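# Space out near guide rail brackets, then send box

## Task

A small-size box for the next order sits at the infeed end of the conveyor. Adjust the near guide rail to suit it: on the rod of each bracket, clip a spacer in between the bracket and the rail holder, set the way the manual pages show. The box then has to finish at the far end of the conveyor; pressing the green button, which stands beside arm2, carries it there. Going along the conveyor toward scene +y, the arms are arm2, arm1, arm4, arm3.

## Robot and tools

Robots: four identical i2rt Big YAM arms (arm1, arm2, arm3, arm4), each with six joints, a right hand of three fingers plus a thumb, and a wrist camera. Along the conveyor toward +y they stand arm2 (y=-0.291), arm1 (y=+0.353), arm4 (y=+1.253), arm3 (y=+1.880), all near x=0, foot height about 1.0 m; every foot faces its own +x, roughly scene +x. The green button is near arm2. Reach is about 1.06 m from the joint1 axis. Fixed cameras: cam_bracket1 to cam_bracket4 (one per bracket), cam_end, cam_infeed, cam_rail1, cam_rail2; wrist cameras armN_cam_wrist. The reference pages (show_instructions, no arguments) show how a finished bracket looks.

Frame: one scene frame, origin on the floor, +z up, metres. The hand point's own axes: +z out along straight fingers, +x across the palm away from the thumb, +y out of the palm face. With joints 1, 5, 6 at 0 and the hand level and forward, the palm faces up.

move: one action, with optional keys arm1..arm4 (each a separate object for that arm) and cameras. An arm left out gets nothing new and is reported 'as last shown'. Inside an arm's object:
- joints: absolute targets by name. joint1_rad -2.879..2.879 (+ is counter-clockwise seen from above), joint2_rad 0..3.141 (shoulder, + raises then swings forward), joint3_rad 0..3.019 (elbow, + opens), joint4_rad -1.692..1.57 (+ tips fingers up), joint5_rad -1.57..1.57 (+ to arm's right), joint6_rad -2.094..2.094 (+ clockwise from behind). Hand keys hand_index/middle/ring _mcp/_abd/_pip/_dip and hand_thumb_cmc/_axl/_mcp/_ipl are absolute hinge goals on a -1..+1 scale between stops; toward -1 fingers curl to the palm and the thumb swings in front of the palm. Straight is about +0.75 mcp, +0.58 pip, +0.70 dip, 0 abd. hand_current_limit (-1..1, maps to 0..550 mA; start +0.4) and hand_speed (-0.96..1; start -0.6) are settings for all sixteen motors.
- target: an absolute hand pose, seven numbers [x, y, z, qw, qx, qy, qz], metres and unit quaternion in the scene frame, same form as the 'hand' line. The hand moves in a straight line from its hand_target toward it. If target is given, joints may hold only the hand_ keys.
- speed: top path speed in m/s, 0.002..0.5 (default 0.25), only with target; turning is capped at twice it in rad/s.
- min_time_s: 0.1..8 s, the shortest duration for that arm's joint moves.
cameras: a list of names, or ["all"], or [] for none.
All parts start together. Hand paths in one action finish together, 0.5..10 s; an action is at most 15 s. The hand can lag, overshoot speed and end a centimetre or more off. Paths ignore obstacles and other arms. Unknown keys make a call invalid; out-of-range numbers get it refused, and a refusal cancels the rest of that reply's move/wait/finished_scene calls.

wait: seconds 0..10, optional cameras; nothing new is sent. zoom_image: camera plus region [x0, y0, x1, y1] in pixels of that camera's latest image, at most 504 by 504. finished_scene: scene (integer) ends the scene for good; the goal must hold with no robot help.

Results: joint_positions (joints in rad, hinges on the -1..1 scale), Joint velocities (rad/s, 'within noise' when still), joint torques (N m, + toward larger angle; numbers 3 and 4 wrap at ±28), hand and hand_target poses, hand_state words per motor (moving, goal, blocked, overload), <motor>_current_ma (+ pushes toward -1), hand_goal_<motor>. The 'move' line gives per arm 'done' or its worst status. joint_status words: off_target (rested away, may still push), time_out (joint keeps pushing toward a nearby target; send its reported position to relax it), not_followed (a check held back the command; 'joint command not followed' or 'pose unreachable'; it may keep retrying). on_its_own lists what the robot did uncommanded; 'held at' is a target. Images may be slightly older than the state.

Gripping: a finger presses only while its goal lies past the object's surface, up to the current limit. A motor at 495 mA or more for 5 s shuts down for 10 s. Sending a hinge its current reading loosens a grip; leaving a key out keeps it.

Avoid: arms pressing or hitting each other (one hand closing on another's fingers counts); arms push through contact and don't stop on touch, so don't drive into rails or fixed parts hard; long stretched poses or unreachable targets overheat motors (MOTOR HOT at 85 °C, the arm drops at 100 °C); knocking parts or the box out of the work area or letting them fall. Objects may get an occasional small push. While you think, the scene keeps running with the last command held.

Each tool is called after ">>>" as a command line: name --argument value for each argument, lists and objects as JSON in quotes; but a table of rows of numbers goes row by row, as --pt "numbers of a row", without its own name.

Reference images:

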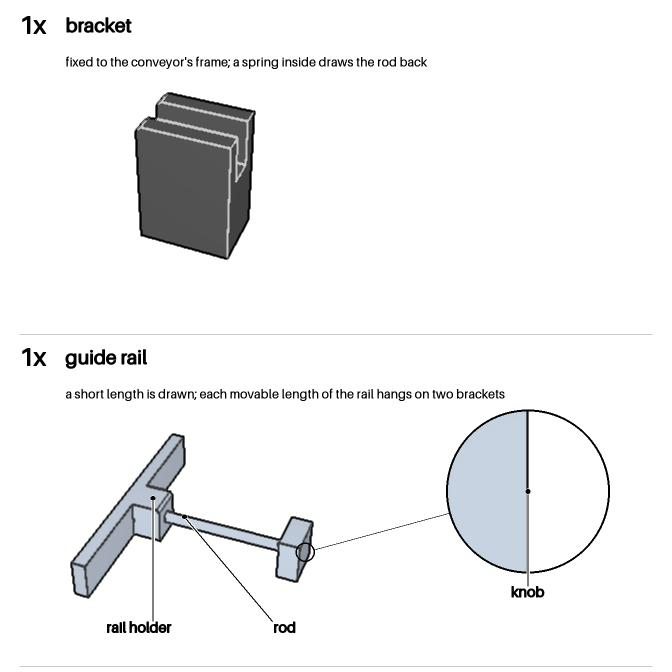

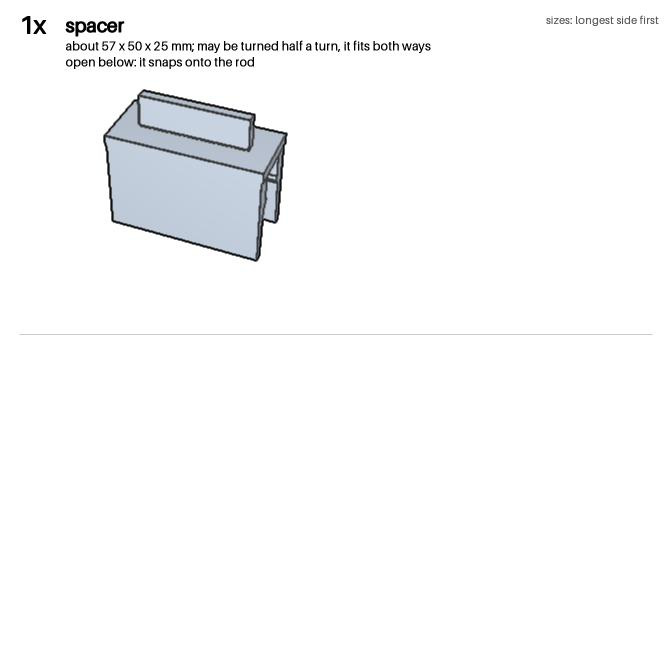

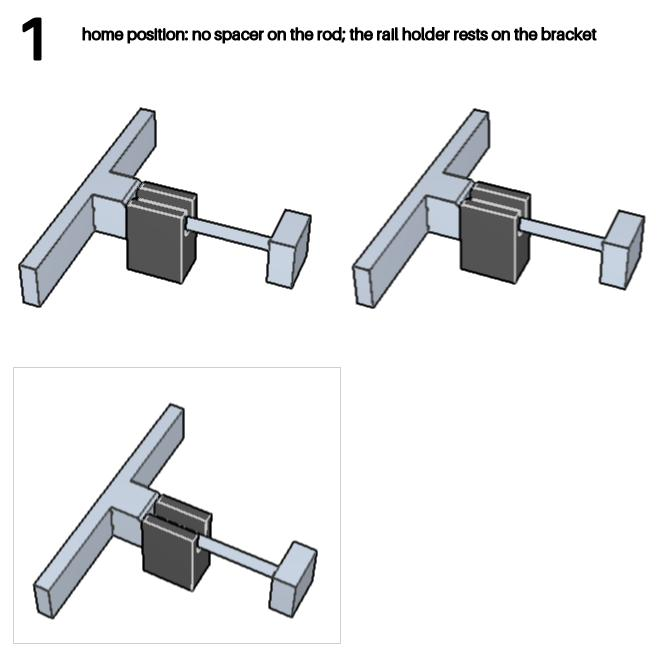

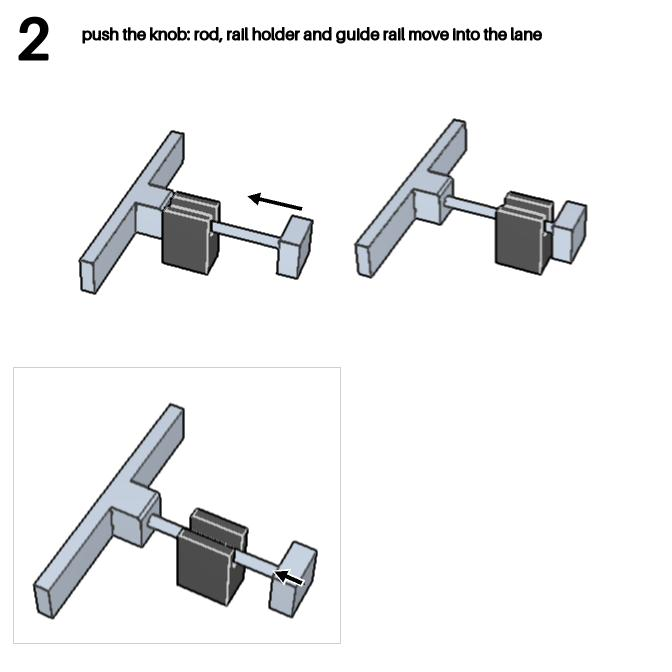

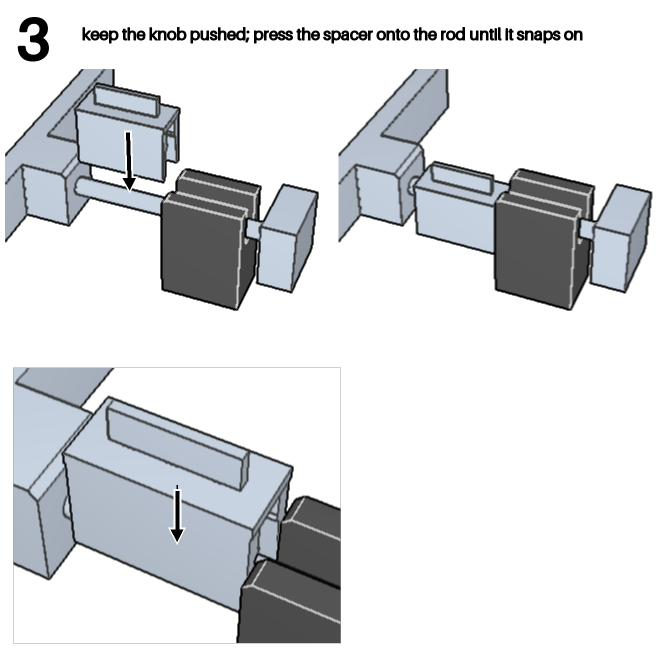

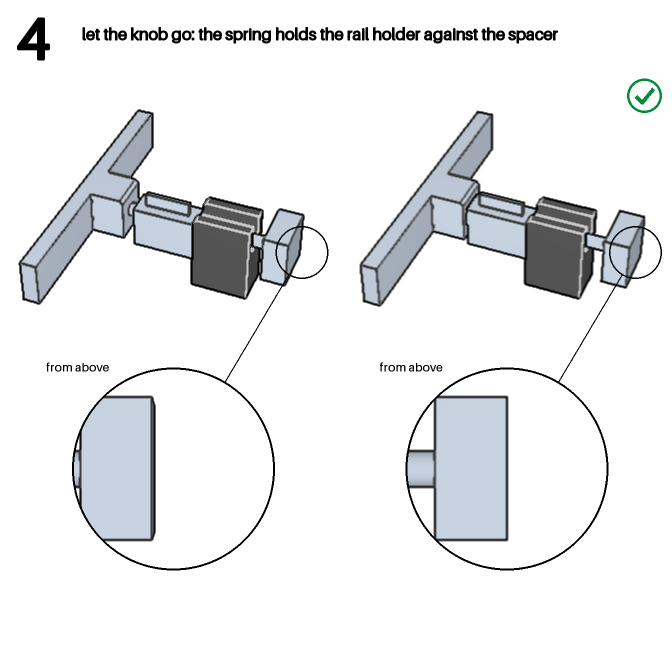

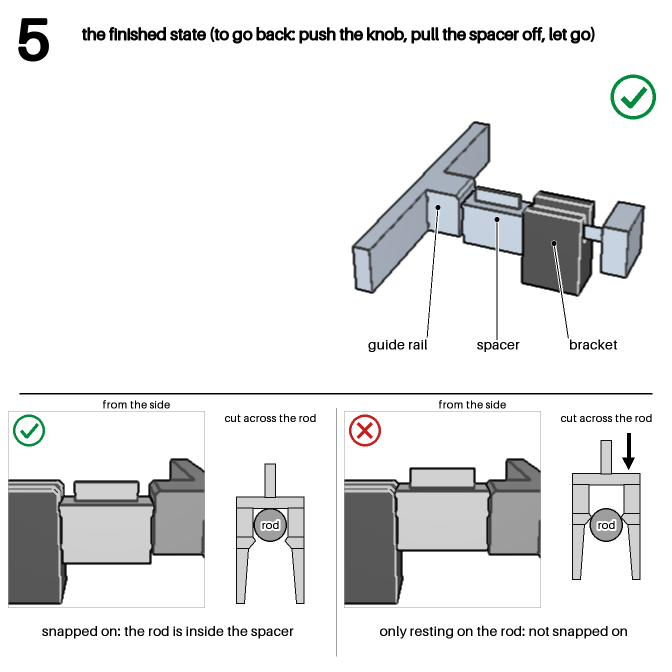

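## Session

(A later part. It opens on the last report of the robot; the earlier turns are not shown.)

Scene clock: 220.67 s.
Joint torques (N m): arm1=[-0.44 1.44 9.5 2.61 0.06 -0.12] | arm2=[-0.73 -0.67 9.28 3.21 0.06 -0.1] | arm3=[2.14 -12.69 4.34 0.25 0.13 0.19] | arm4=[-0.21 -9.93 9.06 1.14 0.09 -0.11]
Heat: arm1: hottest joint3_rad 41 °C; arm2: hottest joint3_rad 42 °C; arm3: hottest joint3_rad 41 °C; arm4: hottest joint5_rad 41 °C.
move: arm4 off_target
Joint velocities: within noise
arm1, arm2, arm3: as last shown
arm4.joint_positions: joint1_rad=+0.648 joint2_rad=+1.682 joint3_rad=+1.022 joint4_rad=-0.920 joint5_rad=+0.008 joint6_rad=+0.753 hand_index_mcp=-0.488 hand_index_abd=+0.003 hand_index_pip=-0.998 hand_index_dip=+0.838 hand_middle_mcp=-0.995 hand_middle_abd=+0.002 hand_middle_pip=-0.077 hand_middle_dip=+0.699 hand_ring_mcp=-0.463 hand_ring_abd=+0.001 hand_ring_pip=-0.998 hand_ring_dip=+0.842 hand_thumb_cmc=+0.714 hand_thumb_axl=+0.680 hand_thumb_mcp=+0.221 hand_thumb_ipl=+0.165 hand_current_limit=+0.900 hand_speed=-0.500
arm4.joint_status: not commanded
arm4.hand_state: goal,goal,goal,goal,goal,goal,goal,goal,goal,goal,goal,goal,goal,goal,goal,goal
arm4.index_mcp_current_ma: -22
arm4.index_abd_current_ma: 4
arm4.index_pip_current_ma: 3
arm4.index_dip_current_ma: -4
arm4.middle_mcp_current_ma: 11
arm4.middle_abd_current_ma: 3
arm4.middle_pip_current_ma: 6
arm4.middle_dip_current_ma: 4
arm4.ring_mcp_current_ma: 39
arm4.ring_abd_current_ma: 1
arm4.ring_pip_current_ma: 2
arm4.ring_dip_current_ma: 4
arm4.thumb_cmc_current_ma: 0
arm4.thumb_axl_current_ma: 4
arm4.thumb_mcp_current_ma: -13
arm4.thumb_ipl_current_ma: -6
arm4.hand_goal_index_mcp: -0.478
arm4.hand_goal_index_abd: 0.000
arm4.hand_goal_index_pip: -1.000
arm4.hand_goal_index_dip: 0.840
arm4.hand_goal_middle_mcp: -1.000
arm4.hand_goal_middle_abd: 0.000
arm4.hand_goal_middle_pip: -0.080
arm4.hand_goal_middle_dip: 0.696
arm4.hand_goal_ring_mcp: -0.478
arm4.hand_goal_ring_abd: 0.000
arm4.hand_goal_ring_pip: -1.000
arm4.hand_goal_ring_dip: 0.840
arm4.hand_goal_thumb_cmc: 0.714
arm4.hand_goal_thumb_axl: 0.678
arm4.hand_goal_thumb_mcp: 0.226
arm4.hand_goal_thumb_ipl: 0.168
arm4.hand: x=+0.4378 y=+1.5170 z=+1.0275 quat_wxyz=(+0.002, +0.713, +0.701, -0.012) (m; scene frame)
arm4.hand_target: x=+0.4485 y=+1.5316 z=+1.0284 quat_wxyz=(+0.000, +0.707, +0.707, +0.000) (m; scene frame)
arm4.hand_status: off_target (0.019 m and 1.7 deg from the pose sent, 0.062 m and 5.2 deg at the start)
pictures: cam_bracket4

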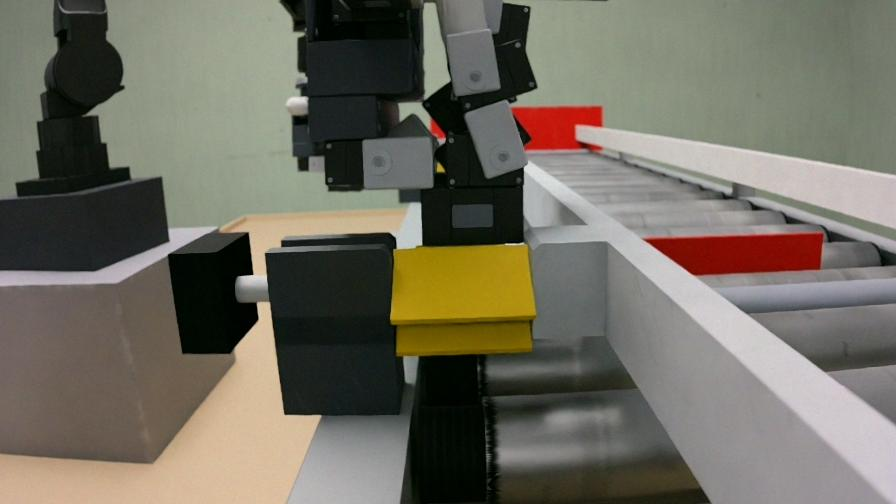

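>>> move --arm4 '{"target":[0.450,1.535,1.075,0,0.7071,0.7071,0],"speed":0.06}' --cameras '["cam_bracket4"]'

>>> zoom_image --camera "cam_bracket4" --region '[340, 160, 600, 380]'

Scene clock: 224.43 s.
Joint torques (N m): arm1=[-0.56 1.44 9.5 2.62 0.06 -0.12] | arm2=[-1.03 0.38 9.28 3.12 0.06 -0.05] | arm3=[1.61 -13.51 4.45 0.23 0.13 0.18] | arm4=[0.26 -13.57 9.78 0.01 0.19 -0.06]
Heat: arm1: hottest joint3_rad 42 °C; arm2: hottest joint3_rad 42 °C; arm3: hottest joint3_rad 41 °C; arm4: hottest joint5_rad 41 °C.
move: arm4 off_target
Joint velocities: within noise
arm1, arm2, arm3: as last shown
arm4.joint_positions: joint1_rad=+0.649 joint2_rad=+1.660 joint3_rad=+1.076 joint4_rad=-1.021 joint5_rad=+0.006 joint6_rad=+0.753 hand_index_mcp=-0.473 hand_index_abd=+0.003 hand_index_pip=-0.998 hand_index_dip=+0.838 hand_middle_mcp=-0.995 hand_middle_abd=+0.002 hand_middle_pip=-0.077 hand_middle_dip=+0.699 hand_ring_mcp=-0.463 hand_ring_abd=+0.001 hand_ring_pip=-0.998 hand_ring_dip=+0.842 hand_thumb_cmc=+0.714 hand_thumb_axl=+0.680 hand_thumb_mcp=+0.221 hand_thumb_ipl=+0.165 hand_current_limit=+0.900 hand_speed=-0.500
arm4.joint_status: not commanded
arm4.hand_state: goal,goal,goal,goal,goal,goal,goal,goal,goal,goal,goal,goal,goal,goal,goal,goal
arm4.index_mcp_current_ma: 9
arm4.index_abd_current_ma: 4
arm4.index_pip_current_ma: 3
arm4.index_dip_current_ma: -4
arm4.middle_mcp_current_ma: 11
arm4.middle_abd_current_ma: 3
arm4.middle_pip_current_ma: 6
arm4.middle_dip_current_ma: 4
arm4.ring_mcp_current_ma: 39
arm4.ring_abd_current_ma: 1
arm4.ring_pip_current_ma: 2
arm4.ring_dip_current_ma: 4
arm4.thumb_cmc_current_ma: 0
arm4.thumb_axl_current_ma: 4
arm4.thumb_mcp_current_ma: -13
arm4.thumb_ipl_current_ma: -6
arm4.hand_goal_index_mcp: -0.478
arm4.hand_goal_index_abd: 0.000
arm4.hand_goal_index_pip: -1.000
arm4.hand_goal_index_dip: 0.840
arm4.hand_goal_middle_mcp: -1.000
arm4.hand_goal_middle_abd: 0.000
arm4.hand_goal_middle_pip: -0.080
arm4.hand_goal_middle_dip: 0.696
arm4.hand_goal_ring_mcp: -0.478
arm4.hand_goal_ring_abd: 0.000
arm4.hand_goal_ring_pip: -1.000
arm4.hand_goal_ring_dip: 0.840
arm4.hand_goal_thumb_cmc: 0.714
arm4.hand_goal_thumb_axl: 0.678
arm4.hand_goal_thumb_mcp: 0.226
arm4.hand_goal_thumb_ipl: 0.168
arm4.hand: x=+0.4396 y=+1.5194 z=+1.0524 quat_wxyz=(+0.000, +0.712, +0.701, -0.024) (m; scene frame)
arm4.hand_target: x=+0.4495 y=+1.5344 z=+1.0752 quat_wxyz=(+0.000, +0.707, +0.707, +0.000) (m; scene frame)
arm4.hand_status: off_target (0.029 m and 2.9 deg from the pose sent, 0.052 m and 1.7 deg at the start)
pictures: cam_bracket4

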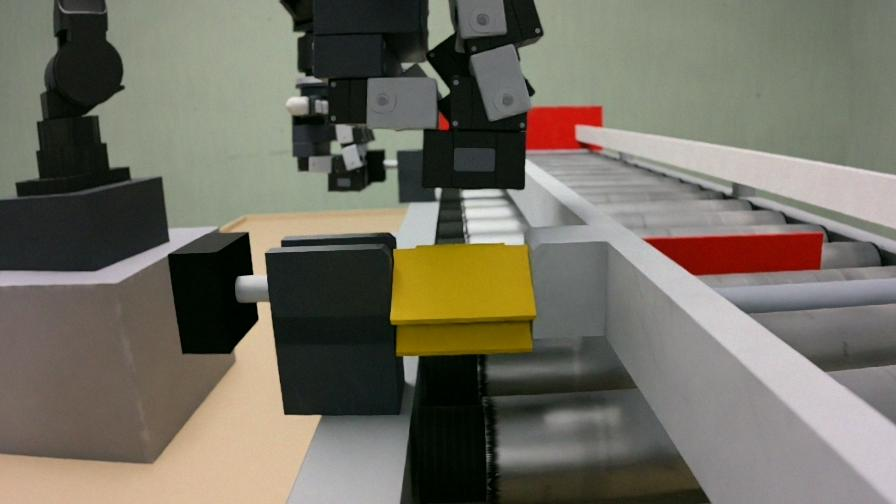

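Scaled by 1.938 from the camera's 896x504 image, which has a finer 1280x720 frame.

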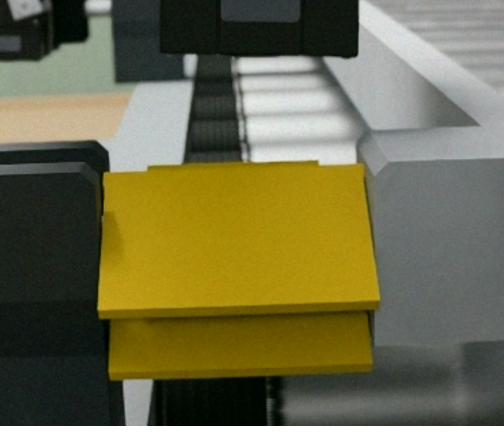

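>>> move --arm4 '{"target":[0.452,1.565,1.070,0,0.7071,0.7071,0],"speed":0.06}' --cameras '[]'

>>> move --arm4 '{"target":[0.446,1.562,1.010,0,0.7071,0.7071,0],"speed":0.06}' --cameras '["cam_bracket4","cam_rail2"]'

>>> zoom_image --camera "cam_bracket4" --region '[340, 160, 600, 380]'

Scene clock: 225.77 s.
Joint torques (N m): arm1=[-0.38 1.44 9.51 2.62 0.06 -0.12] | arm2=[-0.32 1.08 9.39 3.25 0.12 -0.09] | arm3=[1.55 -12.22 4.37 0.39 0.16 0.2] | arm4=[0.09 -11.28 10.1 0.08 0.23 0.14]
Heat: arm1: hottest joint3_rad 42 °C; arm2: hottest joint3_rad 42 °C; arm3: hottest joint3_rad 41 °C; arm4: hottest joint5_rad 41 °C.
move: arm4 off_target
Joint velocities: within noise
arm1, arm2, arm3: as last shown
arm4.joint_positions: joint1_rad=+0.693 joint2_rad=+1.684 joint3_rad=+1.138 joint4_rad=-1.024 joint5_rad=+0.006 joint6_rad=+0.774 hand_index_mcp=-0.473 hand_index_abd=+0.003 hand_index_pip=-0.998 hand_index_dip=+0.838 hand_middle_mcp=-0.995 hand_middle_abd=+0.002 hand_middle_pip=-0.077 hand_middle_dip=+0.699 hand_ring_mcp=-0.463 hand_ring_abd=+0.001 hand_ring_pip=-0.998 hand_ring_dip=+0.842 hand_thumb_cmc=+0.714 hand_thumb_axl=+0.680 hand_thumb_mcp=+0.221 hand_thumb_ipl=+0.165 hand_current_limit=+0.900 hand_speed=-0.500
arm4.joint_status: not commanded
arm4.hand_state: goal,goal,goal,goal,goal,goal,goal,goal,goal,goal,goal,goal,goal,goal,goal,goal
arm4.index_mcp_current_ma: 9
arm4.index_abd_current_ma: 4
arm4.index_pip_current_ma: 3
arm4.index_dip_current_ma: -4
arm4.middle_mcp_current_ma: 11
arm4.middle_abd_current_ma: 3
arm4.middle_pip_current_ma: 6
arm4.middle_dip_current_ma: 4
arm4.ring_mcp_current_ma: 39
arm4.ring_abd_current_ma: 1
arm4.ring_pip_current_ma: 2
arm4.ring_dip_current_ma: 4
arm4.thumb_cmc_current_ma: 0
arm4.thumb_axl_current_ma: 4
arm4.thumb_mcp_current_ma: -13
arm4.thumb_ipl_current_ma: -6
arm4.hand_goal_index_mcp: -0.478
arm4.hand_goal_index_abd: 0.000
arm4.hand_goal_index_pip: -1.000
arm4.hand_goal_index_dip: 0.840
arm4.hand_goal_middle_mcp: -1.000
arm4.hand_goal_middle_abd: 0.000
arm4.hand_goal_middle_pip: -0.080
arm4.hand_goal_middle_dip: 0.696
arm4.hand_goal_ring_mcp: -0.478
arm4.hand_goal_ring_abd: 0.000
arm4.hand_goal_ring_pip: -1.000
arm4.hand_goal_ring_dip: 0.840
arm4.hand_goal_thumb_cmc: 0.714
arm4.hand_goal_thumb_axl: 0.678
arm4.hand_goal_thumb_mcp: 0.226
arm4.hand_goal_thumb_ipl: 0.168
arm4.hand: x=+0.4447 y=+1.5533 z=+1.0631 quat_wxyz=(+0.001, +0.704, +0.710, -0.007) (m; scene frame)
arm4.hand_target: x=+0.4516 y=+1.5648 z=+1.0700 quat_wxyz=(+0.000, +0.707, +0.707, +0.000) (m; scene frame)
arm4.hand_status: off_target (0.015 m and 0.9 deg from the pose sent, 0.050 m and 2.9 deg at the start)
pictures: none
No camera images: "cameras" was empty.

Scene clock: 227.27 s.
Joint torques (N m): arm1=[-0.5 1.49 9.5 2.62 0.06 -0.12] | arm2=[-0.79 0.15 9.37 3.23 0.06 -0.11] | arm3=[2.08 -12.63 4.51 0.1 0.16 0.17] | arm4=[0.26 -11.81 6.67 1.09 0.24 0.15]
Heat: arm1: hottest joint3_rad 42 °C; arm2: hottest joint3_rad 42 °C; arm3: hottest joint3_rad 40 °C; arm4: hottest joint5_rad 41 °C.
move: arm4 done
Joint velocities: within noise
arm1.joint_positions: joint1_rad=-0.080 joint2_rad=+0.609 joint3_rad=+1.380 joint4_rad=-1.288 joint5_rad=-0.058 joint6_rad=+1.162 hand_index_mcp=+0.754 hand_index_abd=+0.001 hand_index_pip=+0.577 hand_index_dip=+0.696 hand_middle_mcp=+0.754 hand_middle_abd=+0.000 hand_middle_pip=+0.577 hand_middle_dip=+0.696 hand_ring_mcp=+0.754 hand_ring_abd=+0.001 hand_ring_pip=+0.577 hand_ring_dip=+0.696 hand_thumb_cmc=+0.714 hand_thumb_axl=+0.677 hand_thumb_mcp=+0.226 hand_thumb_ipl=+0.168 hand_current_limit=+0.400 hand_speed=-0.600
arm1.joint_status: not commanded
arm1.hand_state: goal,goal,goal,goal,goal,goal,goal,goal,goal,goal,goal,goal,goal,goal,goal,goal
arm1.index_mcp_current_ma: 0
arm1.index_abd_current_ma: 0
arm1.index_pip_current_ma: 1
arm1.index_dip_current_ma: 0
arm1.middle_mcp_current_ma: 0
arm1.middle_abd_current_ma: 0
arm1.middle_pip_current_ma: 1
arm1.middle_dip_current_ma: 0
arm1.ring_mcp_current_ma: 0
arm1.ring_abd_current_ma: 0
arm1.ring_pip_current_ma: 1
arm1.ring_dip_current_ma: 0
arm1.thumb_cmc_current_ma: 0
arm1.thumb_axl_current_ma: -1
arm1.thumb_mcp_current_ma: 0
arm1.thumb_ipl_current_ma: 0
arm1.hand_goal_index_mcp: 0.754
arm1.hand_goal_index_abd: 0.000
arm1.hand_goal_index_pip: 0.576
arm1.hand_goal_index_dip: 0.696
arm1.hand_goal_middle_mcp: 0.754
arm1.hand_goal_middle_abd: 0.000
arm1.hand_goal_middle_pip: 0.576
arm1.hand_goal_middle_dip: 0.696
arm1.hand_goal_ring_mcp: 0.754
arm1.hand_goal_ring_abd: 0.000
arm1.hand_goal_ring_pip: 0.576
arm1.hand_goal_ring_dip: 0.696
arm1.hand_goal_thumb_cmc: 0.714
arm1.hand_goal_thumb_axl: 0.678
arm1.hand_goal_thumb_mcp: 0.226
arm1.hand_goal_thumb_ipl: 0.168
arm1.hand: x=+0.2785 y=+0.2857 z=+1.5353 quat_wxyz=(+0.068, +0.840, +0.206, +0.498) (m; scene frame)
arm1.hand_target: x=+0.2758 y=+0.2856 z=+1.5450 quat_wxyz=(+0.070, +0.834, +0.205, +0.507) (m; scene frame)
arm1.hand_status: not commanded
arm2.joint_positions: joint1_rad=-0.169 joint2_rad=+0.607 joint3_rad=+1.362 joint4_rad=-1.180 joint5_rad=-0.019 joint6_rad=+1.058 hand_index_mcp=+0.755 hand_index_abd=+0.001 hand_index_pip=+0.577 hand_index_dip=+0.696 hand_middle_mcp=+0.755 hand_middle_abd=+0.000 hand_middle_pip=+0.577 hand_middle_dip=+0.696 hand_ring_mcp=+0.755 hand_ring_abd=+0.000 hand_ring_pip=+0.577 hand_ring_dip=+0.696 hand_thumb_cmc=+0.715 hand_thumb_axl=+0.677 hand_thumb_mcp=+0.226 hand_thumb_ipl=+0.168 hand_current_limit=+0.400 hand_speed=-0.600
arm2.joint_status: not commanded
arm2.hand_state: goal,goal,goal,goal,goal,goal,goal,goal,goal,goal,goal,goal,goal,goal,goal,goal
arm2.index_mcp_current_ma: 0
arm2.index_abd_current_ma: 0
arm2.index_pip_current_ma: 0
arm2.index_dip_current_ma: 0
arm2.middle_mcp_current_ma: 0
arm2.middle_abd_current_ma: 0
arm2.middle_pip_current_ma: 0
arm2.middle_dip_current_ma: 0
arm2.ring_mcp_current_ma: 0
arm2.ring_abd_current_ma: 0
arm2.ring_pip_current_ma: 0
arm2.ring_dip_current_ma: 0
arm2.thumb_cmc_current_ma: 0
arm2.thumb_axl_current_ma: 0
arm2.thumb_mcp_current_ma: 0
arm2.thumb_ipl_current_ma: 0
arm2.hand_goal_index_mcp: 0.754
arm2.hand_goal_index_abd: 0.000
arm2.hand_goal_index_pip: 0.576
arm2.hand_goal_index_dip: 0.696
arm2.hand_goal_middle_mcp: 0.754
arm2.hand_goal_middle_abd: 0.000
arm2.hand_goal_middle_pip: 0.576
arm2.hand_goal_middle_dip: 0.696
arm2.hand_goal_ring_mcp: 0.754
arm2.hand_goal_ring_abd: 0.000
arm2.hand_goal_ring_pip: 0.576
arm2.hand_goal_ring_dip: 0.696
arm2.hand_goal_thumb_cmc: 0.714
arm2.hand_goal_thumb_axl: 0.678
arm2.hand_goal_thumb_mcp: 0.226
arm2.hand_goal_thumb_ipl: 0.168
arm2.hand: x=+0.1640 y=-0.4516 z=+1.5901 quat_wxyz=(+0.212, +0.838, +0.087, +0.496) (m; scene frame)
arm2.hand_target: x=+0.1609 y=-0.4505 z=+1.6004 quat_wxyz=(+0.216, +0.832, +0.086, +0.505) (m; scene frame)
arm2.hand_status: not commanded
arm3: as last shown
arm4.joint_positions: joint1_rad=+0.695 joint2_rad=+1.765 joint3_rad=+1.094 joint4_rad=-0.890 joint5_rad=+0.006 joint6_rad=+0.779 hand_index_mcp=-0.473 hand_index_abd=+0.003 hand_index_pip=-0.998 hand_index_dip=+0.838 hand_middle_mcp=-0.995 hand_middle_abd=+0.002 hand_middle_pip=-0.077 hand_middle_dip=+0.699 hand_ring_mcp=-0.463 hand_ring_abd=+0.001 hand_ring_pip=-0.998 hand_ring_dip=+0.842 hand_thumb_cmc=+0.714 hand_thumb_axl=+0.680 hand_thumb_mcp=+0.221 hand_thumb_ipl=+0.165 hand_current_limit=+0.900 hand_speed=-0.500
arm4.joint_status: not commanded
arm4.hand_state: goal,goal,goal,goal,goal,goal,goal,goal,goal,goal,goal,goal,goal,goal,goal,goal
arm4.index_mcp_current_ma: 9
arm4.index_abd_current_ma: 4
arm4.index_pip_current_ma: 3
arm4.index_dip_current_ma: -4
arm4.middle_mcp_current_ma: 11
arm4.middle_abd_current_ma: 3
arm4.middle_pip_current_ma: 6
arm4.middle_dip_current_ma: 4
arm4.ring_mcp_current_ma: 39
arm4.ring_abd_current_ma: 1
arm4.ring_pip_current_ma: 2
arm4.ring_dip_current_ma: 4
arm4.thumb_cmc_current_ma: 0
arm4.thumb_axl_current_ma: 4
arm4.thumb_mcp_current_ma: -13
arm4.thumb_ipl_current_ma: -6
arm4.hand_goal_index_mcp: -0.478
arm4.hand_goal_index_abd: 0.000
arm4.hand_goal_index_pip: -1.000
arm4.hand_goal_index_dip: 0.840
arm4.hand_goal_middle_mcp: -1.000
arm4.hand_goal_middle_abd: 0.000
arm4.hand_goal_middle_pip: -0.080
arm4.hand_goal_middle_dip: 0.696
arm4.hand_goal_ring_mcp: -0.478
arm4.hand_goal_ring_abd: 0.000
arm4.hand_goal_ring_pip: -1.000
arm4.hand_goal_ring_dip: 0.840
arm4.hand_goal_thumb_cmc: 0.714
arm4.hand_goal_thumb_axl: 0.678
arm4.hand_goal_thumb_mcp: 0.226
arm4.hand_goal_thumb_ipl: 0.168
arm4.hand: x=+0.4467 y=+1.5566 z=+1.0141 quat_wxyz=(+0.001, +0.705, +0.709, -0.002) (m; scene frame)
arm4.hand_target: x=+0.4459 y=+1.5618 z=+1.0099 quat_wxyz=(+0.000, +0.707, +0.707, +0.000) (m; scene frame)
arm4.hand_status: done (0.007 m and 0.4 deg from the pose sent, 0.054 m and 0.9 deg at the start)
pictures: cam_bracket4, cam_rail2

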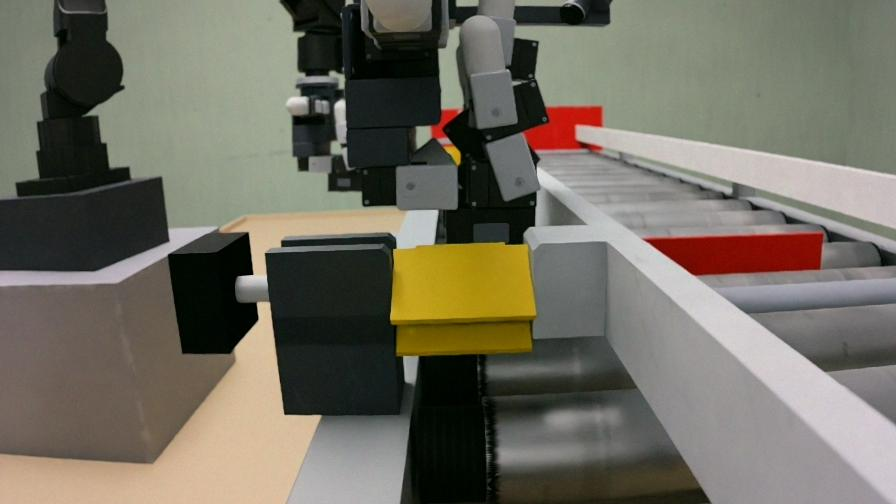

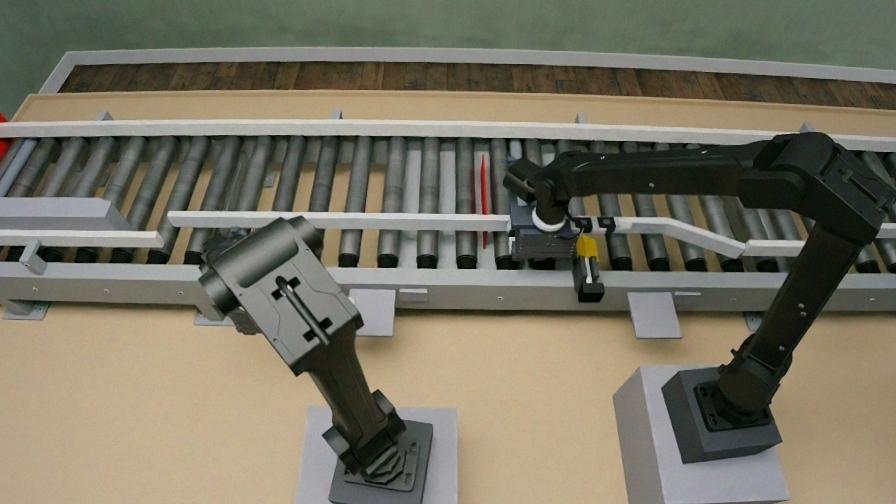

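Scaled by 1.938 from the camera's 896x504 image, which has a finer 1280x720 frame.

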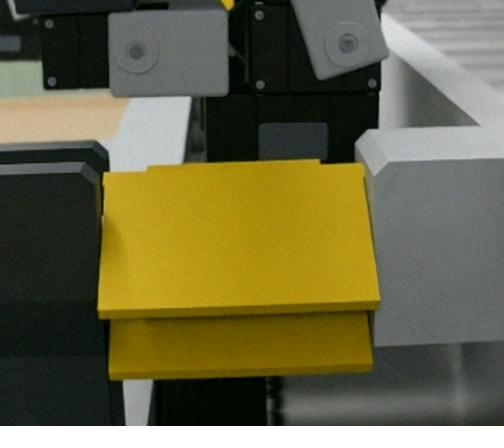

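>>> move --arm4 '{"target":[0.436,1.538,1.010,0,0.7071,0.7071,0],"speed":0.04}' --cameras '["cam_bracket4"]'

>>> zoom_image --camera "cam_bracket4" --region '[340, 160, 600, 380]'

Scene clock: 228.53 s.
Joint torques (N m): arm1=[-0.44 1.44 9.54 2.63 0.06 -0.13] | arm2=[-0.67 -0.38 9.51 3.4 -0.02 -0.1] | arm3=[1.49 -12.81 4.51 0.25 0.13 0.19] | arm4=[-1.32 -14.39 6.31 0.95 0.23 -0.06]
Heat: arm1: hottest joint3_rad 42 °C; arm2: hottest joint3_rad 42 °C; arm3: hottest joint3_rad 40 °C; arm4: hottest joint5_rad 41 °C.
move: arm4 off_target
Joint velocities: within noise
arm1, arm2, arm3: as last shown
arm4.joint_positions: joint1_rad=+0.691 joint2_rad=+1.753 joint3_rad=+1.020 joint4_rad=-0.865 joint5_rad=+0.006 joint6_rad=+0.779 hand_index_mcp=-0.473 hand_index_abd=+0.003 hand_index_pip=-0.998 hand_index_dip=+0.838 hand_middle_mcp=-0.995 hand_middle_abd=+0.002 hand_middle_pip=-0.077 hand_middle_dip=+0.699 hand_ring_mcp=-0.463 hand_ring_abd=+0.001 hand_ring_pip=-0.998 hand_ring_dip=+0.842 hand_thumb_cmc=+0.714 hand_thumb_axl=+0.680 hand_thumb_mcp=+0.221 hand_thumb_ipl=+0.165 hand_current_limit=+0.900 hand_speed=-0.500
arm4.joint_status: not commanded
arm4.hand_state: goal,goal,goal,goal,goal,goal,goal,goal,goal,goal,goal,goal,goal,goal,goal,goal
arm4.index_mcp_current_ma: 9
arm4.index_abd_current_ma: 4
arm4.index_pip_current_ma: 3
arm4.index_dip_current_ma: -4
arm4.middle_mcp_current_ma: 11
arm4.middle_abd_current_ma: 3
arm4.middle_pip_current_ma: 6
arm4.middle_dip_current_ma: 4
arm4.ring_mcp_current_ma: 39
arm4.ring_abd_current_ma: 1
arm4.ring_pip_current_ma: 2
arm4.ring_dip_current_ma: 4
arm4.thumb_cmc_current_ma: 0
arm4.thumb_axl_current_ma: 4
arm4.thumb_mcp_current_ma: -13
arm4.thumb_ipl_current_ma: -6
arm4.hand_goal_index_mcp: -0.478
arm4.hand_goal_index_abd: 0.000
arm4.hand_goal_index_pip: -1.000
arm4.hand_goal_index_dip: 0.840
arm4.hand_goal_middle_mcp: -1.000
arm4.hand_goal_middle_abd: 0.000
arm4.hand_goal_middle_pip: -0.080
arm4.hand_goal_middle_dip: 0.696
arm4.hand_goal_ring_mcp: -0.478
arm4.hand_goal_ring_abd: 0.000
arm4.hand_goal_ring_pip: -1.000
arm4.hand_goal_ring_dip: 0.840
arm4.hand_goal_thumb_cmc: 0.714
arm4.hand_goal_thumb_axl: 0.678
arm4.hand_goal_thumb_mcp: 0.226
arm4.hand_goal_thumb_ipl: 0.168
arm4.hand: x=+0.4271 y=+1.5343 z=+0.9964 quat_wxyz=(+0.001, +0.706, +0.708, -0.021) (m; scene frame)
arm4.hand_target: x=+0.4359 y=+1.5379 z=+1.0101 quat_wxyz=(+0.000, +0.707, +0.707, +0.000) (m; scene frame)
arm4.hand_status: off_target (0.017 m and 2.4 deg from the pose sent, 0.022 m and 0.4 deg at the start)
pictures: cam_bracket4

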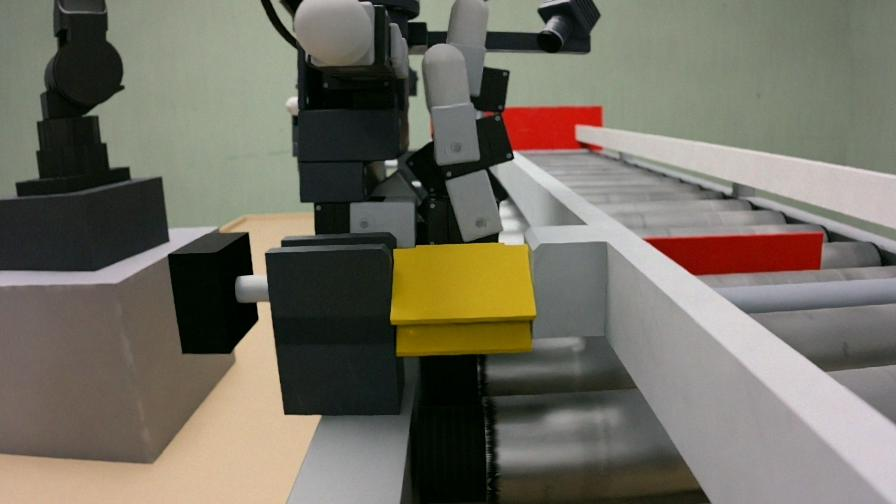

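Scaled by 1.938 from the camera's 896x504 image, which has a finer 1280x720 frame.

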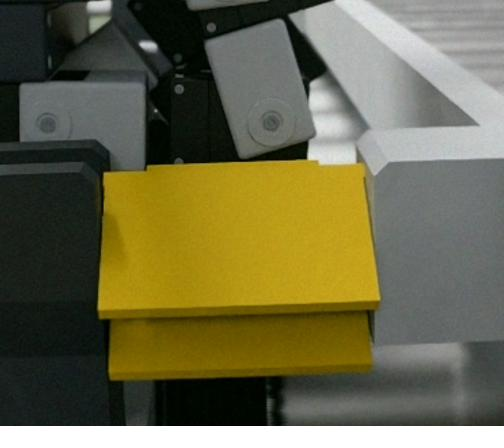

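>>> move --arm4 '{"target":[0.448,1.540,1.032,0,0.7071,0.7071,0],"speed":0.04}' --cameras '["cam_bracket4"]'

Scene clock: 229.77 s.
Joint torques (N m): arm1=[-0.44 1.49 9.5 2.62 0.06 -0.13] | arm2=[-1.55 0.15 9.32 3.28 0.01 -0.15] | arm3=[1.61 -12.75 4.34 0.2 0.15 0.21] | arm4=[-1.26 -14.21 9.03 0.01 0.23 -0.13]
Heat: arm1: hottest joint3_rad 42 °C; arm2: hottest joint3_rad 42 °C; arm3: hottest joint3_rad 40 °C; arm4: hottest joint5_rad 41 °C.
move: arm4 off_target
Joint velocities: within noise
arm1, arm2: as last shown
arm3.joint_positions: joint1_rad=+0.908 joint2_rad=+1.586 joint3_rad=+0.775 joint4_rad=-0.775 joint5_rad=-0.001 joint6_rad=+0.770 hand_index_mcp=-0.465 hand_index_abd=-0.004 hand_index_pip=-0.998 hand_index_dip=+0.837 hand_middle_mcp=-0.460 hand_middle_abd=+0.004 hand_middle_pip=-0.998 hand_middle_dip=+0.837 hand_ring_mcp=-0.467 hand_ring_abd=+0.001 hand_ring_pip=-0.998 hand_ring_dip=+0.842 hand_thumb_cmc=+0.713 hand_thumb_axl=+0.677 hand_thumb_mcp=+0.220 hand_thumb_ipl=+0.165 hand_current_limit=+0.750 hand_speed=-0.500
arm3.joint_status: not commanded
arm3.hand_state: goal,goal,goal,goal,goal,goal,goal,goal,goal,goal,goal,goal,goal,goal,goal,goal
arm3.index_mcp_current_ma: 31
arm3.index_abd_current_ma: -5
arm3.index_pip_current_ma: 3
arm3.index_dip_current_ma: -4
arm3.middle_mcp_current_ma: 47
arm3.middle_abd_current_ma: 5
arm3.middle_pip_current_ma: 2
arm3.middle_dip_current_ma: -5
arm3.ring_mcp_current_ma: 27
arm3.ring_abd_current_ma: 1
arm3.ring_pip_current_ma: 3
arm3.ring_dip_current_ma: 3
arm3.thumb_cmc_current_ma: -1
arm3.thumb_axl_current_ma: -1
arm3.thumb_mcp_current_ma: -15
arm3.thumb_ipl_current_ma: -7
arm3.hand_goal_index_mcp: -0.478
arm3.hand_goal_index_abd: 0.000
arm3.hand_goal_index_pip: -1.000
arm3.hand_goal_index_dip: 0.840
arm3.hand_goal_middle_mcp: -0.478
arm3.hand_goal_middle_abd: 0.000
arm3.hand_goal_middle_pip: -1.000
arm3.hand_goal_middle_dip: 0.840
arm3.hand_goal_ring_mcp: -0.478
arm3.hand_goal_ring_abd: 0.000
arm3.hand_goal_ring_pip: -1.000
arm3.hand_goal_ring_dip: 0.840
arm3.hand_goal_thumb_cmc: 0.714
arm3.hand_goal_thumb_axl: 0.678
arm3.hand_goal_thumb_mcp: 0.226
arm3.hand_goal_thumb_ipl: 0.168
arm3.hand: x=+0.2802 y=+2.1037 z=+0.9900 quat_wxyz=(+0.001, +0.707, +0.707, -0.003) (m; scene frame)
arm3.hand_target: x=+0.2751 y=+2.1060 z=+0.9901 quat_wxyz=(+0.000, +0.707, +0.707, +0.000) (m; scene frame)
arm3.hand_status: not commanded
arm4.joint_positions: joint1_rad=+0.677 joint2_rad=+1.733 joint3_rad=+1.037 joint4_rad=-0.909 joint5_rad=+0.006 joint6_rad=+0.771 hand_index_mcp=-0.473 hand_index_abd=+0.003 hand_index_pip=-0.998 hand_index_dip=+0.838 hand_middle_mcp=-0.995 hand_middle_abd=+0.002 hand_middle_pip=-0.077 hand_middle_dip=+0.699 hand_ring_mcp=-0.463 hand_ring_abd=+0.001 hand_ring_pip=-0.998 hand_ring_dip=+0.842 hand_thumb_cmc=+0.714 hand_thumb_axl=+0.680 hand_thumb_mcp=+0.221 hand_thumb_ipl=+0.165 hand_current_limit=+0.900 hand_speed=-0.500
arm4.joint_status: not commanded
arm4.hand_state: goal,goal,goal,goal,goal,goal,goal,goal,goal,goal,goal,goal,goal,goal,goal,goal
arm4.index_mcp_current_ma: 9
arm4.index_abd_current_ma: 4
arm4.index_pip_current_ma: 3
arm4.index_dip_current_ma: -4
arm4.middle_mcp_current_ma: 11
arm4.middle_abd_current_ma: 3
arm4.middle_pip_current_ma: 6
arm4.middle_dip_current_ma: 4
arm4.ring_mcp_current_ma: 39
arm4.ring_abd_current_ma: 1
arm4.ring_pip_current_ma: 2
arm4.ring_dip_current_ma: 4
arm4.thumb_cmc_current_ma: 0
arm4.thumb_axl_current_ma: 4
arm4.thumb_mcp_current_ma: -13
arm4.thumb_ipl_current_ma: -6
arm4.hand_goal_index_mcp: -0.478
arm4.hand_goal_index_abd: 0.000
arm4.hand_goal_index_pip: -1.000
arm4.hand_goal_index_dip: 0.840
arm4.hand_goal_middle_mcp: -1.000
arm4.hand_goal_middle_abd: 0.000
arm4.hand_goal_middle_pip: -0.080
arm4.hand_goal_middle_dip: 0.696
arm4.hand_goal_ring_mcp: -0.478
arm4.hand_goal_ring_abd: 0.000
arm4.hand_goal_ring_pip: -1.000
arm4.hand_goal_ring_dip: 0.840
arm4.hand_goal_thumb_cmc: 0.714
arm4.hand_goal_thumb_axl: 0.678
arm4.hand_goal_thumb_mcp: 0.226
arm4.hand_goal_thumb_ipl: 0.168
arm4.hand: x=+0.4316 y=+1.5294 z=+1.0094 quat_wxyz=(+0.001, +0.709, +0.705, -0.025) (m; scene frame)
arm4.hand_target: x=+0.4474 y=+1.5394 z=+1.0323 quat_wxyz=(+0.000, +0.707, +0.707, +0.000) (m; scene frame)
arm4.hand_status: off_target (0.030 m and 2.9 deg from the pose sent, 0.042 m and 2.4 deg at the start)
pictures: cam_bracket4

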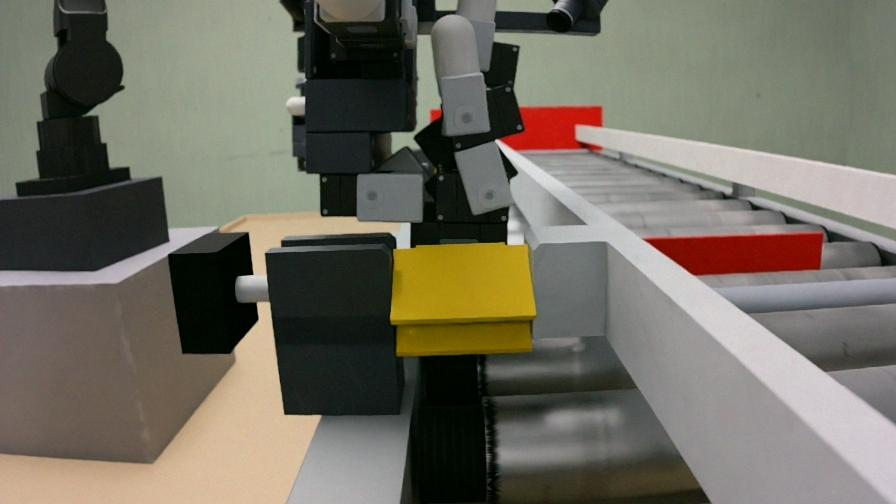

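>>> move --arm3 '{"target":[0.345,2.108,0.995,0.0308,0.7064,0.7064,0.0308],"speed":0.06}'

>>> move --arm3 '{"target":[0.40,2.13,1.01,0.0616,0.7044,0.7044,0.0616],"speed":0.06}' --cameras '["cam_bracket4","cam_bracket3"]'

>>> zoom_image --camera "cam_bracket4" --region '[340, 160, 600, 380]'

Scene clock: 231.57 s.
Joint torques (N m): arm1=[-0.5 1.49 9.52 2.62 0.06 -0.12] | arm2=[-1.2 -0.67 9.29 3.25 0.07 -0.11] | arm3=[-3.19 -10.87 11.55 1.54 1.35 -0.1] | arm4=[-0.97 -14.21 9.06 0.03 0.25 -0.13]
Heat: arm1: hottest joint3_rad 42 °C; arm2: hottest joint3_rad 42 °C; arm3: hottest joint3_rad 40 °C; arm4: hottest joint5_rad 41 °C.
move: arm3 off_target
Joint velocities: within noise
arm1, arm2, arm4: as last shown
arm3.joint_positions: joint1_rad=+0.886 joint2_rad=+1.627 joint3_rad=+0.775 joint4_rad=-0.763 joint5_rad=+0.027 joint6_rad=+0.716 hand_index_mcp=-0.481 hand_index_abd=-0.013 hand_index_pip=-0.998 hand_index_dip=+0.837 hand_middle_mcp=-0.502 hand_middle_abd=+0.004 hand_middle_pip=-1.000 hand_middle_dip=+0.837 hand_ring_mcp=-0.467 hand_ring_abd=+0.001 hand_ring_pip=-0.998 hand_ring_dip=+0.842 hand_thumb_cmc=+0.713 hand_thumb_axl=+0.677 hand_thumb_mcp=+0.220 hand_thumb_ipl=+0.165 hand_current_limit=+0.750 hand_speed=-0.500
arm3.joint_status: not commanded
arm3.hand_state: goal,goal,goal,goal,blocked,goal,goal,goal,goal,goal,goal,goal,goal,goal,goal,goal
arm3.index_mcp_current_ma: -5
arm3.index_abd_current_ma: -26
arm3.index_pip_current_ma: 3
arm3.index_dip_current_ma: -4
arm3.middle_mcp_current_ma: -69
arm3.middle_abd_current_ma: 6
arm3.middle_pip_current_ma: 0
arm3.middle_dip_current_ma: -5
arm3.ring_mcp_current_ma: 27
arm3.ring_abd_current_ma: 1
arm3.ring_pip_current_ma: 3
arm3.ring_dip_current_ma: 3
arm3.thumb_cmc_current_ma: -1
arm3.thumb_axl_current_ma: -1
arm3.thumb_mcp_current_ma: -15
arm3.thumb_ipl_current_ma: -7
arm3.hand_goal_index_mcp: -0.478
arm3.hand_goal_index_abd: 0.000
arm3.hand_goal_index_pip: -1.000
arm3.hand_goal_index_dip: 0.840
arm3.hand_goal_middle_mcp: -0.478
arm3.hand_goal_middle_abd: 0.000
arm3.hand_goal_middle_pip: -1.000
arm3.hand_goal_middle_dip: 0.840
arm3.hand_goal_ring_mcp: -0.478
arm3.hand_goal_ring_abd: 0.000
arm3.hand_goal_ring_pip: -1.000
arm3.hand_goal_ring_dip: 0.840
arm3.hand_goal_thumb_cmc: 0.714
arm3.hand_goal_thumb_axl: 0.678
arm3.hand_goal_thumb_mcp: 0.226
arm3.hand_goal_thumb_ipl: 0.168
arm3.hand: x=+0.2875 y=+2.0952 z=+0.9773 quat_wxyz=(+0.014, +0.696, +0.718, -0.018) (m; scene frame)
arm3.hand_target: x=+0.3405 y=+2.1044 z=+0.9992 quat_wxyz=(+0.033, +0.707, +0.706, +0.030) (m; scene frame)
arm3.hand_status: off_target (0.061 m and 6.2 deg from the pose sent, 0.065 m and 5.2 deg at the start)
pictures: none

Scene clock: 233.17 s.
Joint torques (N m): arm1=[-0.5 1.49 9.5 2.62 0.06 -0.12] | arm2=[-0.15 0.03 9.46 3.18 0.09 -0.07] | arm3=[-5.07 -10.87 14.46 3.3 2.32 -0.13] | arm4=[-1.2 -14.33 9.09 -0.02 0.23 -0.12]
Heat: arm1: hottest joint3_rad 42 °C; arm2: hottest joint3_rad 42 °C; arm3: hottest joint3_rad 41 °C; arm4: hottest joint5_rad 41 °C.
move: arm3 off_target
Joint velocities: within noise
arm1, arm2, arm4: as last shown
arm3.joint_positions: joint1_rad=+0.886 joint2_rad=+1.652 joint3_rad=+0.800 joint4_rad=-0.782 joint5_rad=+0.061 joint6_rad=+0.712 hand_index_mcp=-0.493 hand_index_abd=-0.024 hand_index_pip=-0.998 hand_index_dip=+0.837 hand_middle_mcp=-0.524 hand_middle_abd=+0.011 hand_middle_pip=-1.000 hand_middle_dip=+0.837 hand_ring_mcp=-0.467 hand_ring_abd=+0.001 hand_ring_pip=-0.998 hand_ring_dip=+0.842 hand_thumb_cmc=+0.713 hand_thumb_axl=+0.677 hand_thumb_mcp=+0.220 hand_thumb_ipl=+0.165 hand_current_limit=+0.750 hand_speed=-0.500
arm3.joint_status: not commanded
arm3.hand_state: goal,blocked,goal,goal,blocked,goal,goal,goal,goal,goal,goal,goal,goal,goal,goal,goal
arm3.index_mcp_current_ma: -37
arm3.index_abd_current_ma: -54
arm3.index_pip_current_ma: 2
arm3.index_dip_current_ma: -4
arm3.middle_mcp_current_ma: -152
arm3.middle_abd_current_ma: 19
arm3.middle_pip_current_ma: 0
arm3.middle_dip_current_ma: -5
arm3.ring_mcp_current_ma: 27
arm3.ring_abd_current_ma: 1
arm3.ring_pip_current_ma: 3
arm3.ring_dip_current_ma: 3
arm3.thumb_cmc_current_ma: -1
arm3.thumb_axl_current_ma: -1
arm3.thumb_mcp_current_ma: -15
arm3.thumb_ipl_current_ma: -7
arm3.hand_goal_index_mcp: -0.478
arm3.hand_goal_index_abd: 0.000
arm3.hand_goal_index_pip: -1.000
arm3.hand_goal_index_dip: 0.840
arm3.hand_goal_middle_mcp: -0.478
arm3.hand_goal_middle_abd: 0.000
arm3.hand_goal_middle_pip: -1.000
arm3.hand_goal_middle_dip: 0.840
arm3.hand_goal_ring_mcp: -0.478
arm3.hand_goal_ring_abd: 0.000
arm3.hand_goal_ring_pip: -1.000
arm3.hand_goal_ring_dip: 0.840
arm3.hand_goal_thumb_cmc: 0.714
arm3.hand_goal_thumb_axl: 0.678
arm3.hand_goal_thumb_mcp: 0.226
arm3.hand_goal_thumb_ipl: 0.168
arm3.hand: x=+0.2948 y=+2.0946 z=+0.9768 quat_wxyz=(+0.030, +0.693, +0.720, -0.029) (m; scene frame)
arm3.hand_target: x=+0.3740 y=+2.1175 z=+1.0167 quat_wxyz=(+0.065, +0.706, +0.702, +0.060) (m; scene frame)
arm3.hand_status: off_target (0.116 m and 11.2 deg from the pose sent, 0.122 m and 10.8 deg at the start; pose on its path clipped on 20 of 44 steps)
pictures: cam_bracket3, cam_bracket4

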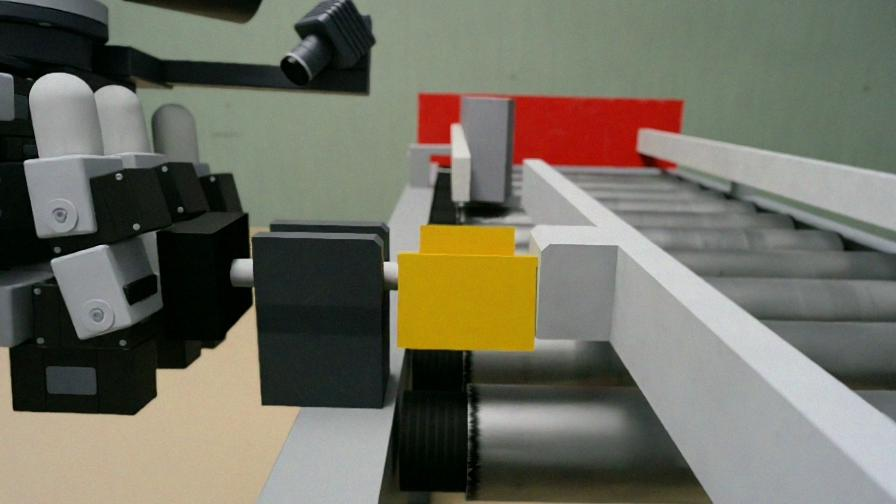

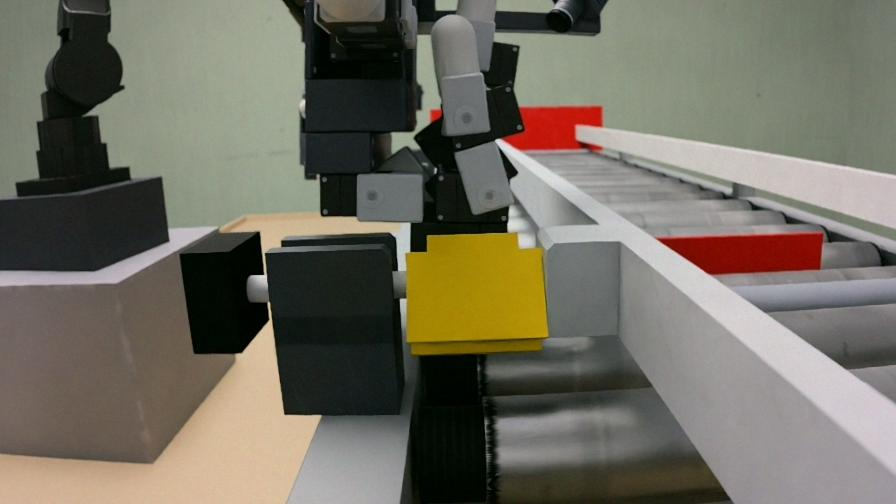

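Scaled by 1.938 from the camera's 896x504 image, which has a finer 1280x720 frame.

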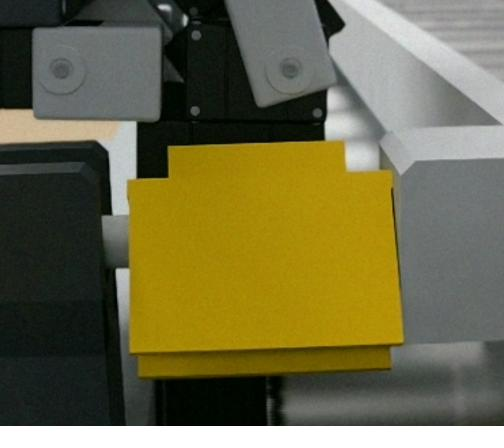

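>>> move --arm4 '{"target":[0.448,1.532,1.032,0,0.7071,0.7071,0],"speed":0.02}' --cameras '["cam_bracket4"]'

>>> zoom_image --camera "cam_bracket4" --region '[340, 160, 600, 380]'

Scene clock: 234.27 s.
Joint torques (N m): arm1=[-0.44 1.44 9.48 2.62 0.07 -0.13] | arm2=[-0.38 -0.15 9.32 3.38 0.06 -0.06] | arm3=[-4.07 -11.4 14.68 3.33 2.27 -0.14] | arm4=[-1.2 -14.27 7.82 0.23 0.22 -0.12]
Heat: arm1: hottest joint3_rad 42 °C; arm2: hottest joint3_rad 42 °C; arm3: hottest joint3_rad 41 °C; arm4: hottest joint5_rad 41 °C.
move: arm4 off_target
Joint velocities: within noise
arm1, arm2, arm3: as last shown
arm4.joint_positions: joint1_rad=+0.663 joint2_rad=+1.724 joint3_rad=+1.037 joint4_rad=-0.909 joint5_rad=+0.006 joint6_rad=+0.758 hand_index_mcp=-0.473 hand_index_abd=+0.003 hand_index_pip=-0.998 hand_index_dip=+0.838 hand_middle_mcp=-0.995 hand_middle_abd=+0.002 hand_middle_pip=-0.077 hand_middle_dip=+0.699 hand_ring_mcp=-0.463 hand_ring_abd=+0.001 hand_ring_pip=-0.998 hand_ring_dip=+0.842 hand_thumb_cmc=+0.714 hand_thumb_axl=+0.680 hand_thumb_mcp=+0.221 hand_thumb_ipl=+0.165 hand_current_limit=+0.900 hand_speed=-0.500
arm4.joint_status: not commanded
arm4.hand_state: goal,goal,goal,goal,goal,goal,goal,goal,goal,goal,goal,goal,goal,goal,goal,goal
arm4.index_mcp_current_ma: 9
arm4.index_abd_current_ma: 4
arm4.index_pip_current_ma: 3
arm4.index_dip_current_ma: -4
arm4.middle_mcp_current_ma: 11
arm4.middle_abd_current_ma: 3
arm4.middle_pip_current_ma: 6
arm4.middle_dip_current_ma: 4
arm4.ring_mcp_current_ma: 39
arm4.ring_abd_current_ma: 1
arm4.ring_pip_current_ma: 2
arm4.ring_dip_current_ma: 4
arm4.thumb_cmc_current_ma: 0
arm4.thumb_axl_current_ma: 4
arm4.thumb_mcp_current_ma: -13
arm4.thumb_ipl_current_ma: -6
arm4.hand_goal_index_mcp: -0.478
arm4.hand_goal_index_abd: 0.000
arm4.hand_goal_index_pip: -1.000
arm4.hand_goal_index_dip: 0.840
arm4.hand_goal_middle_mcp: -1.000
arm4.hand_goal_middle_abd: 0.000
arm4.hand_goal_middle_pip: -0.080
arm4.hand_goal_middle_dip: 0.696
arm4.hand_goal_ring_mcp: -0.478
arm4.hand_goal_ring_abd: 0.000
arm4.hand_goal_ring_pip: -1.000
arm4.hand_goal_ring_dip: 0.840
arm4.hand_goal_thumb_cmc: 0.714
arm4.hand_goal_thumb_axl: 0.678
arm4.hand_goal_thumb_mcp: 0.226
arm4.hand_goal_thumb_ipl: 0.168
arm4.hand: x=+0.4365 y=+1.5258 z=+1.0133 quat_wxyz=(+0.000, +0.709, +0.705, -0.020) (m; scene frame)
arm4.hand_target: x=+0.4477 y=+1.5316 z=+1.0319 quat_wxyz=(+0.000, +0.707, +0.707, +0.000) (m; scene frame)
arm4.hand_status: off_target (0.023 m and 2.4 deg from the pose sent, 0.028 m and 2.9 deg at the start)
pictures: cam_bracket4

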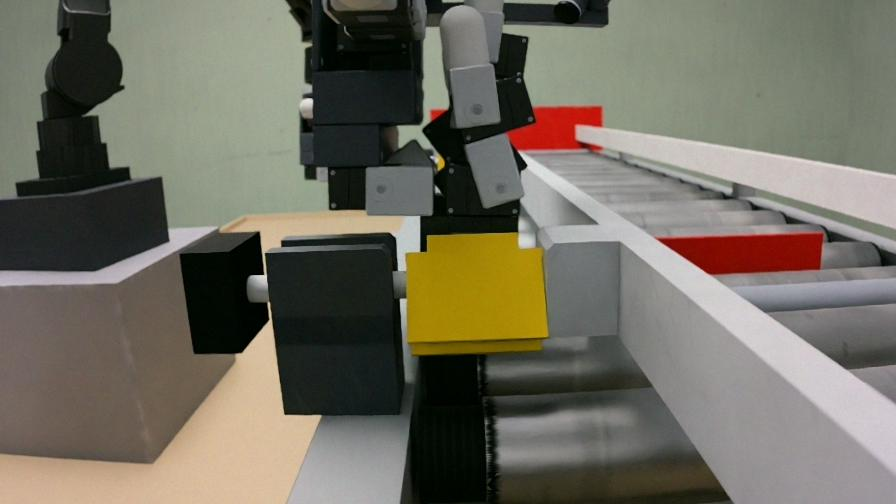

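Scaled by 1.938 from the camera's 896x504 image, which has a finer 1280x720 frame.

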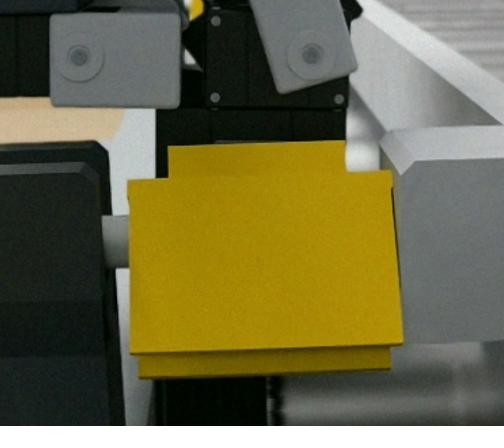

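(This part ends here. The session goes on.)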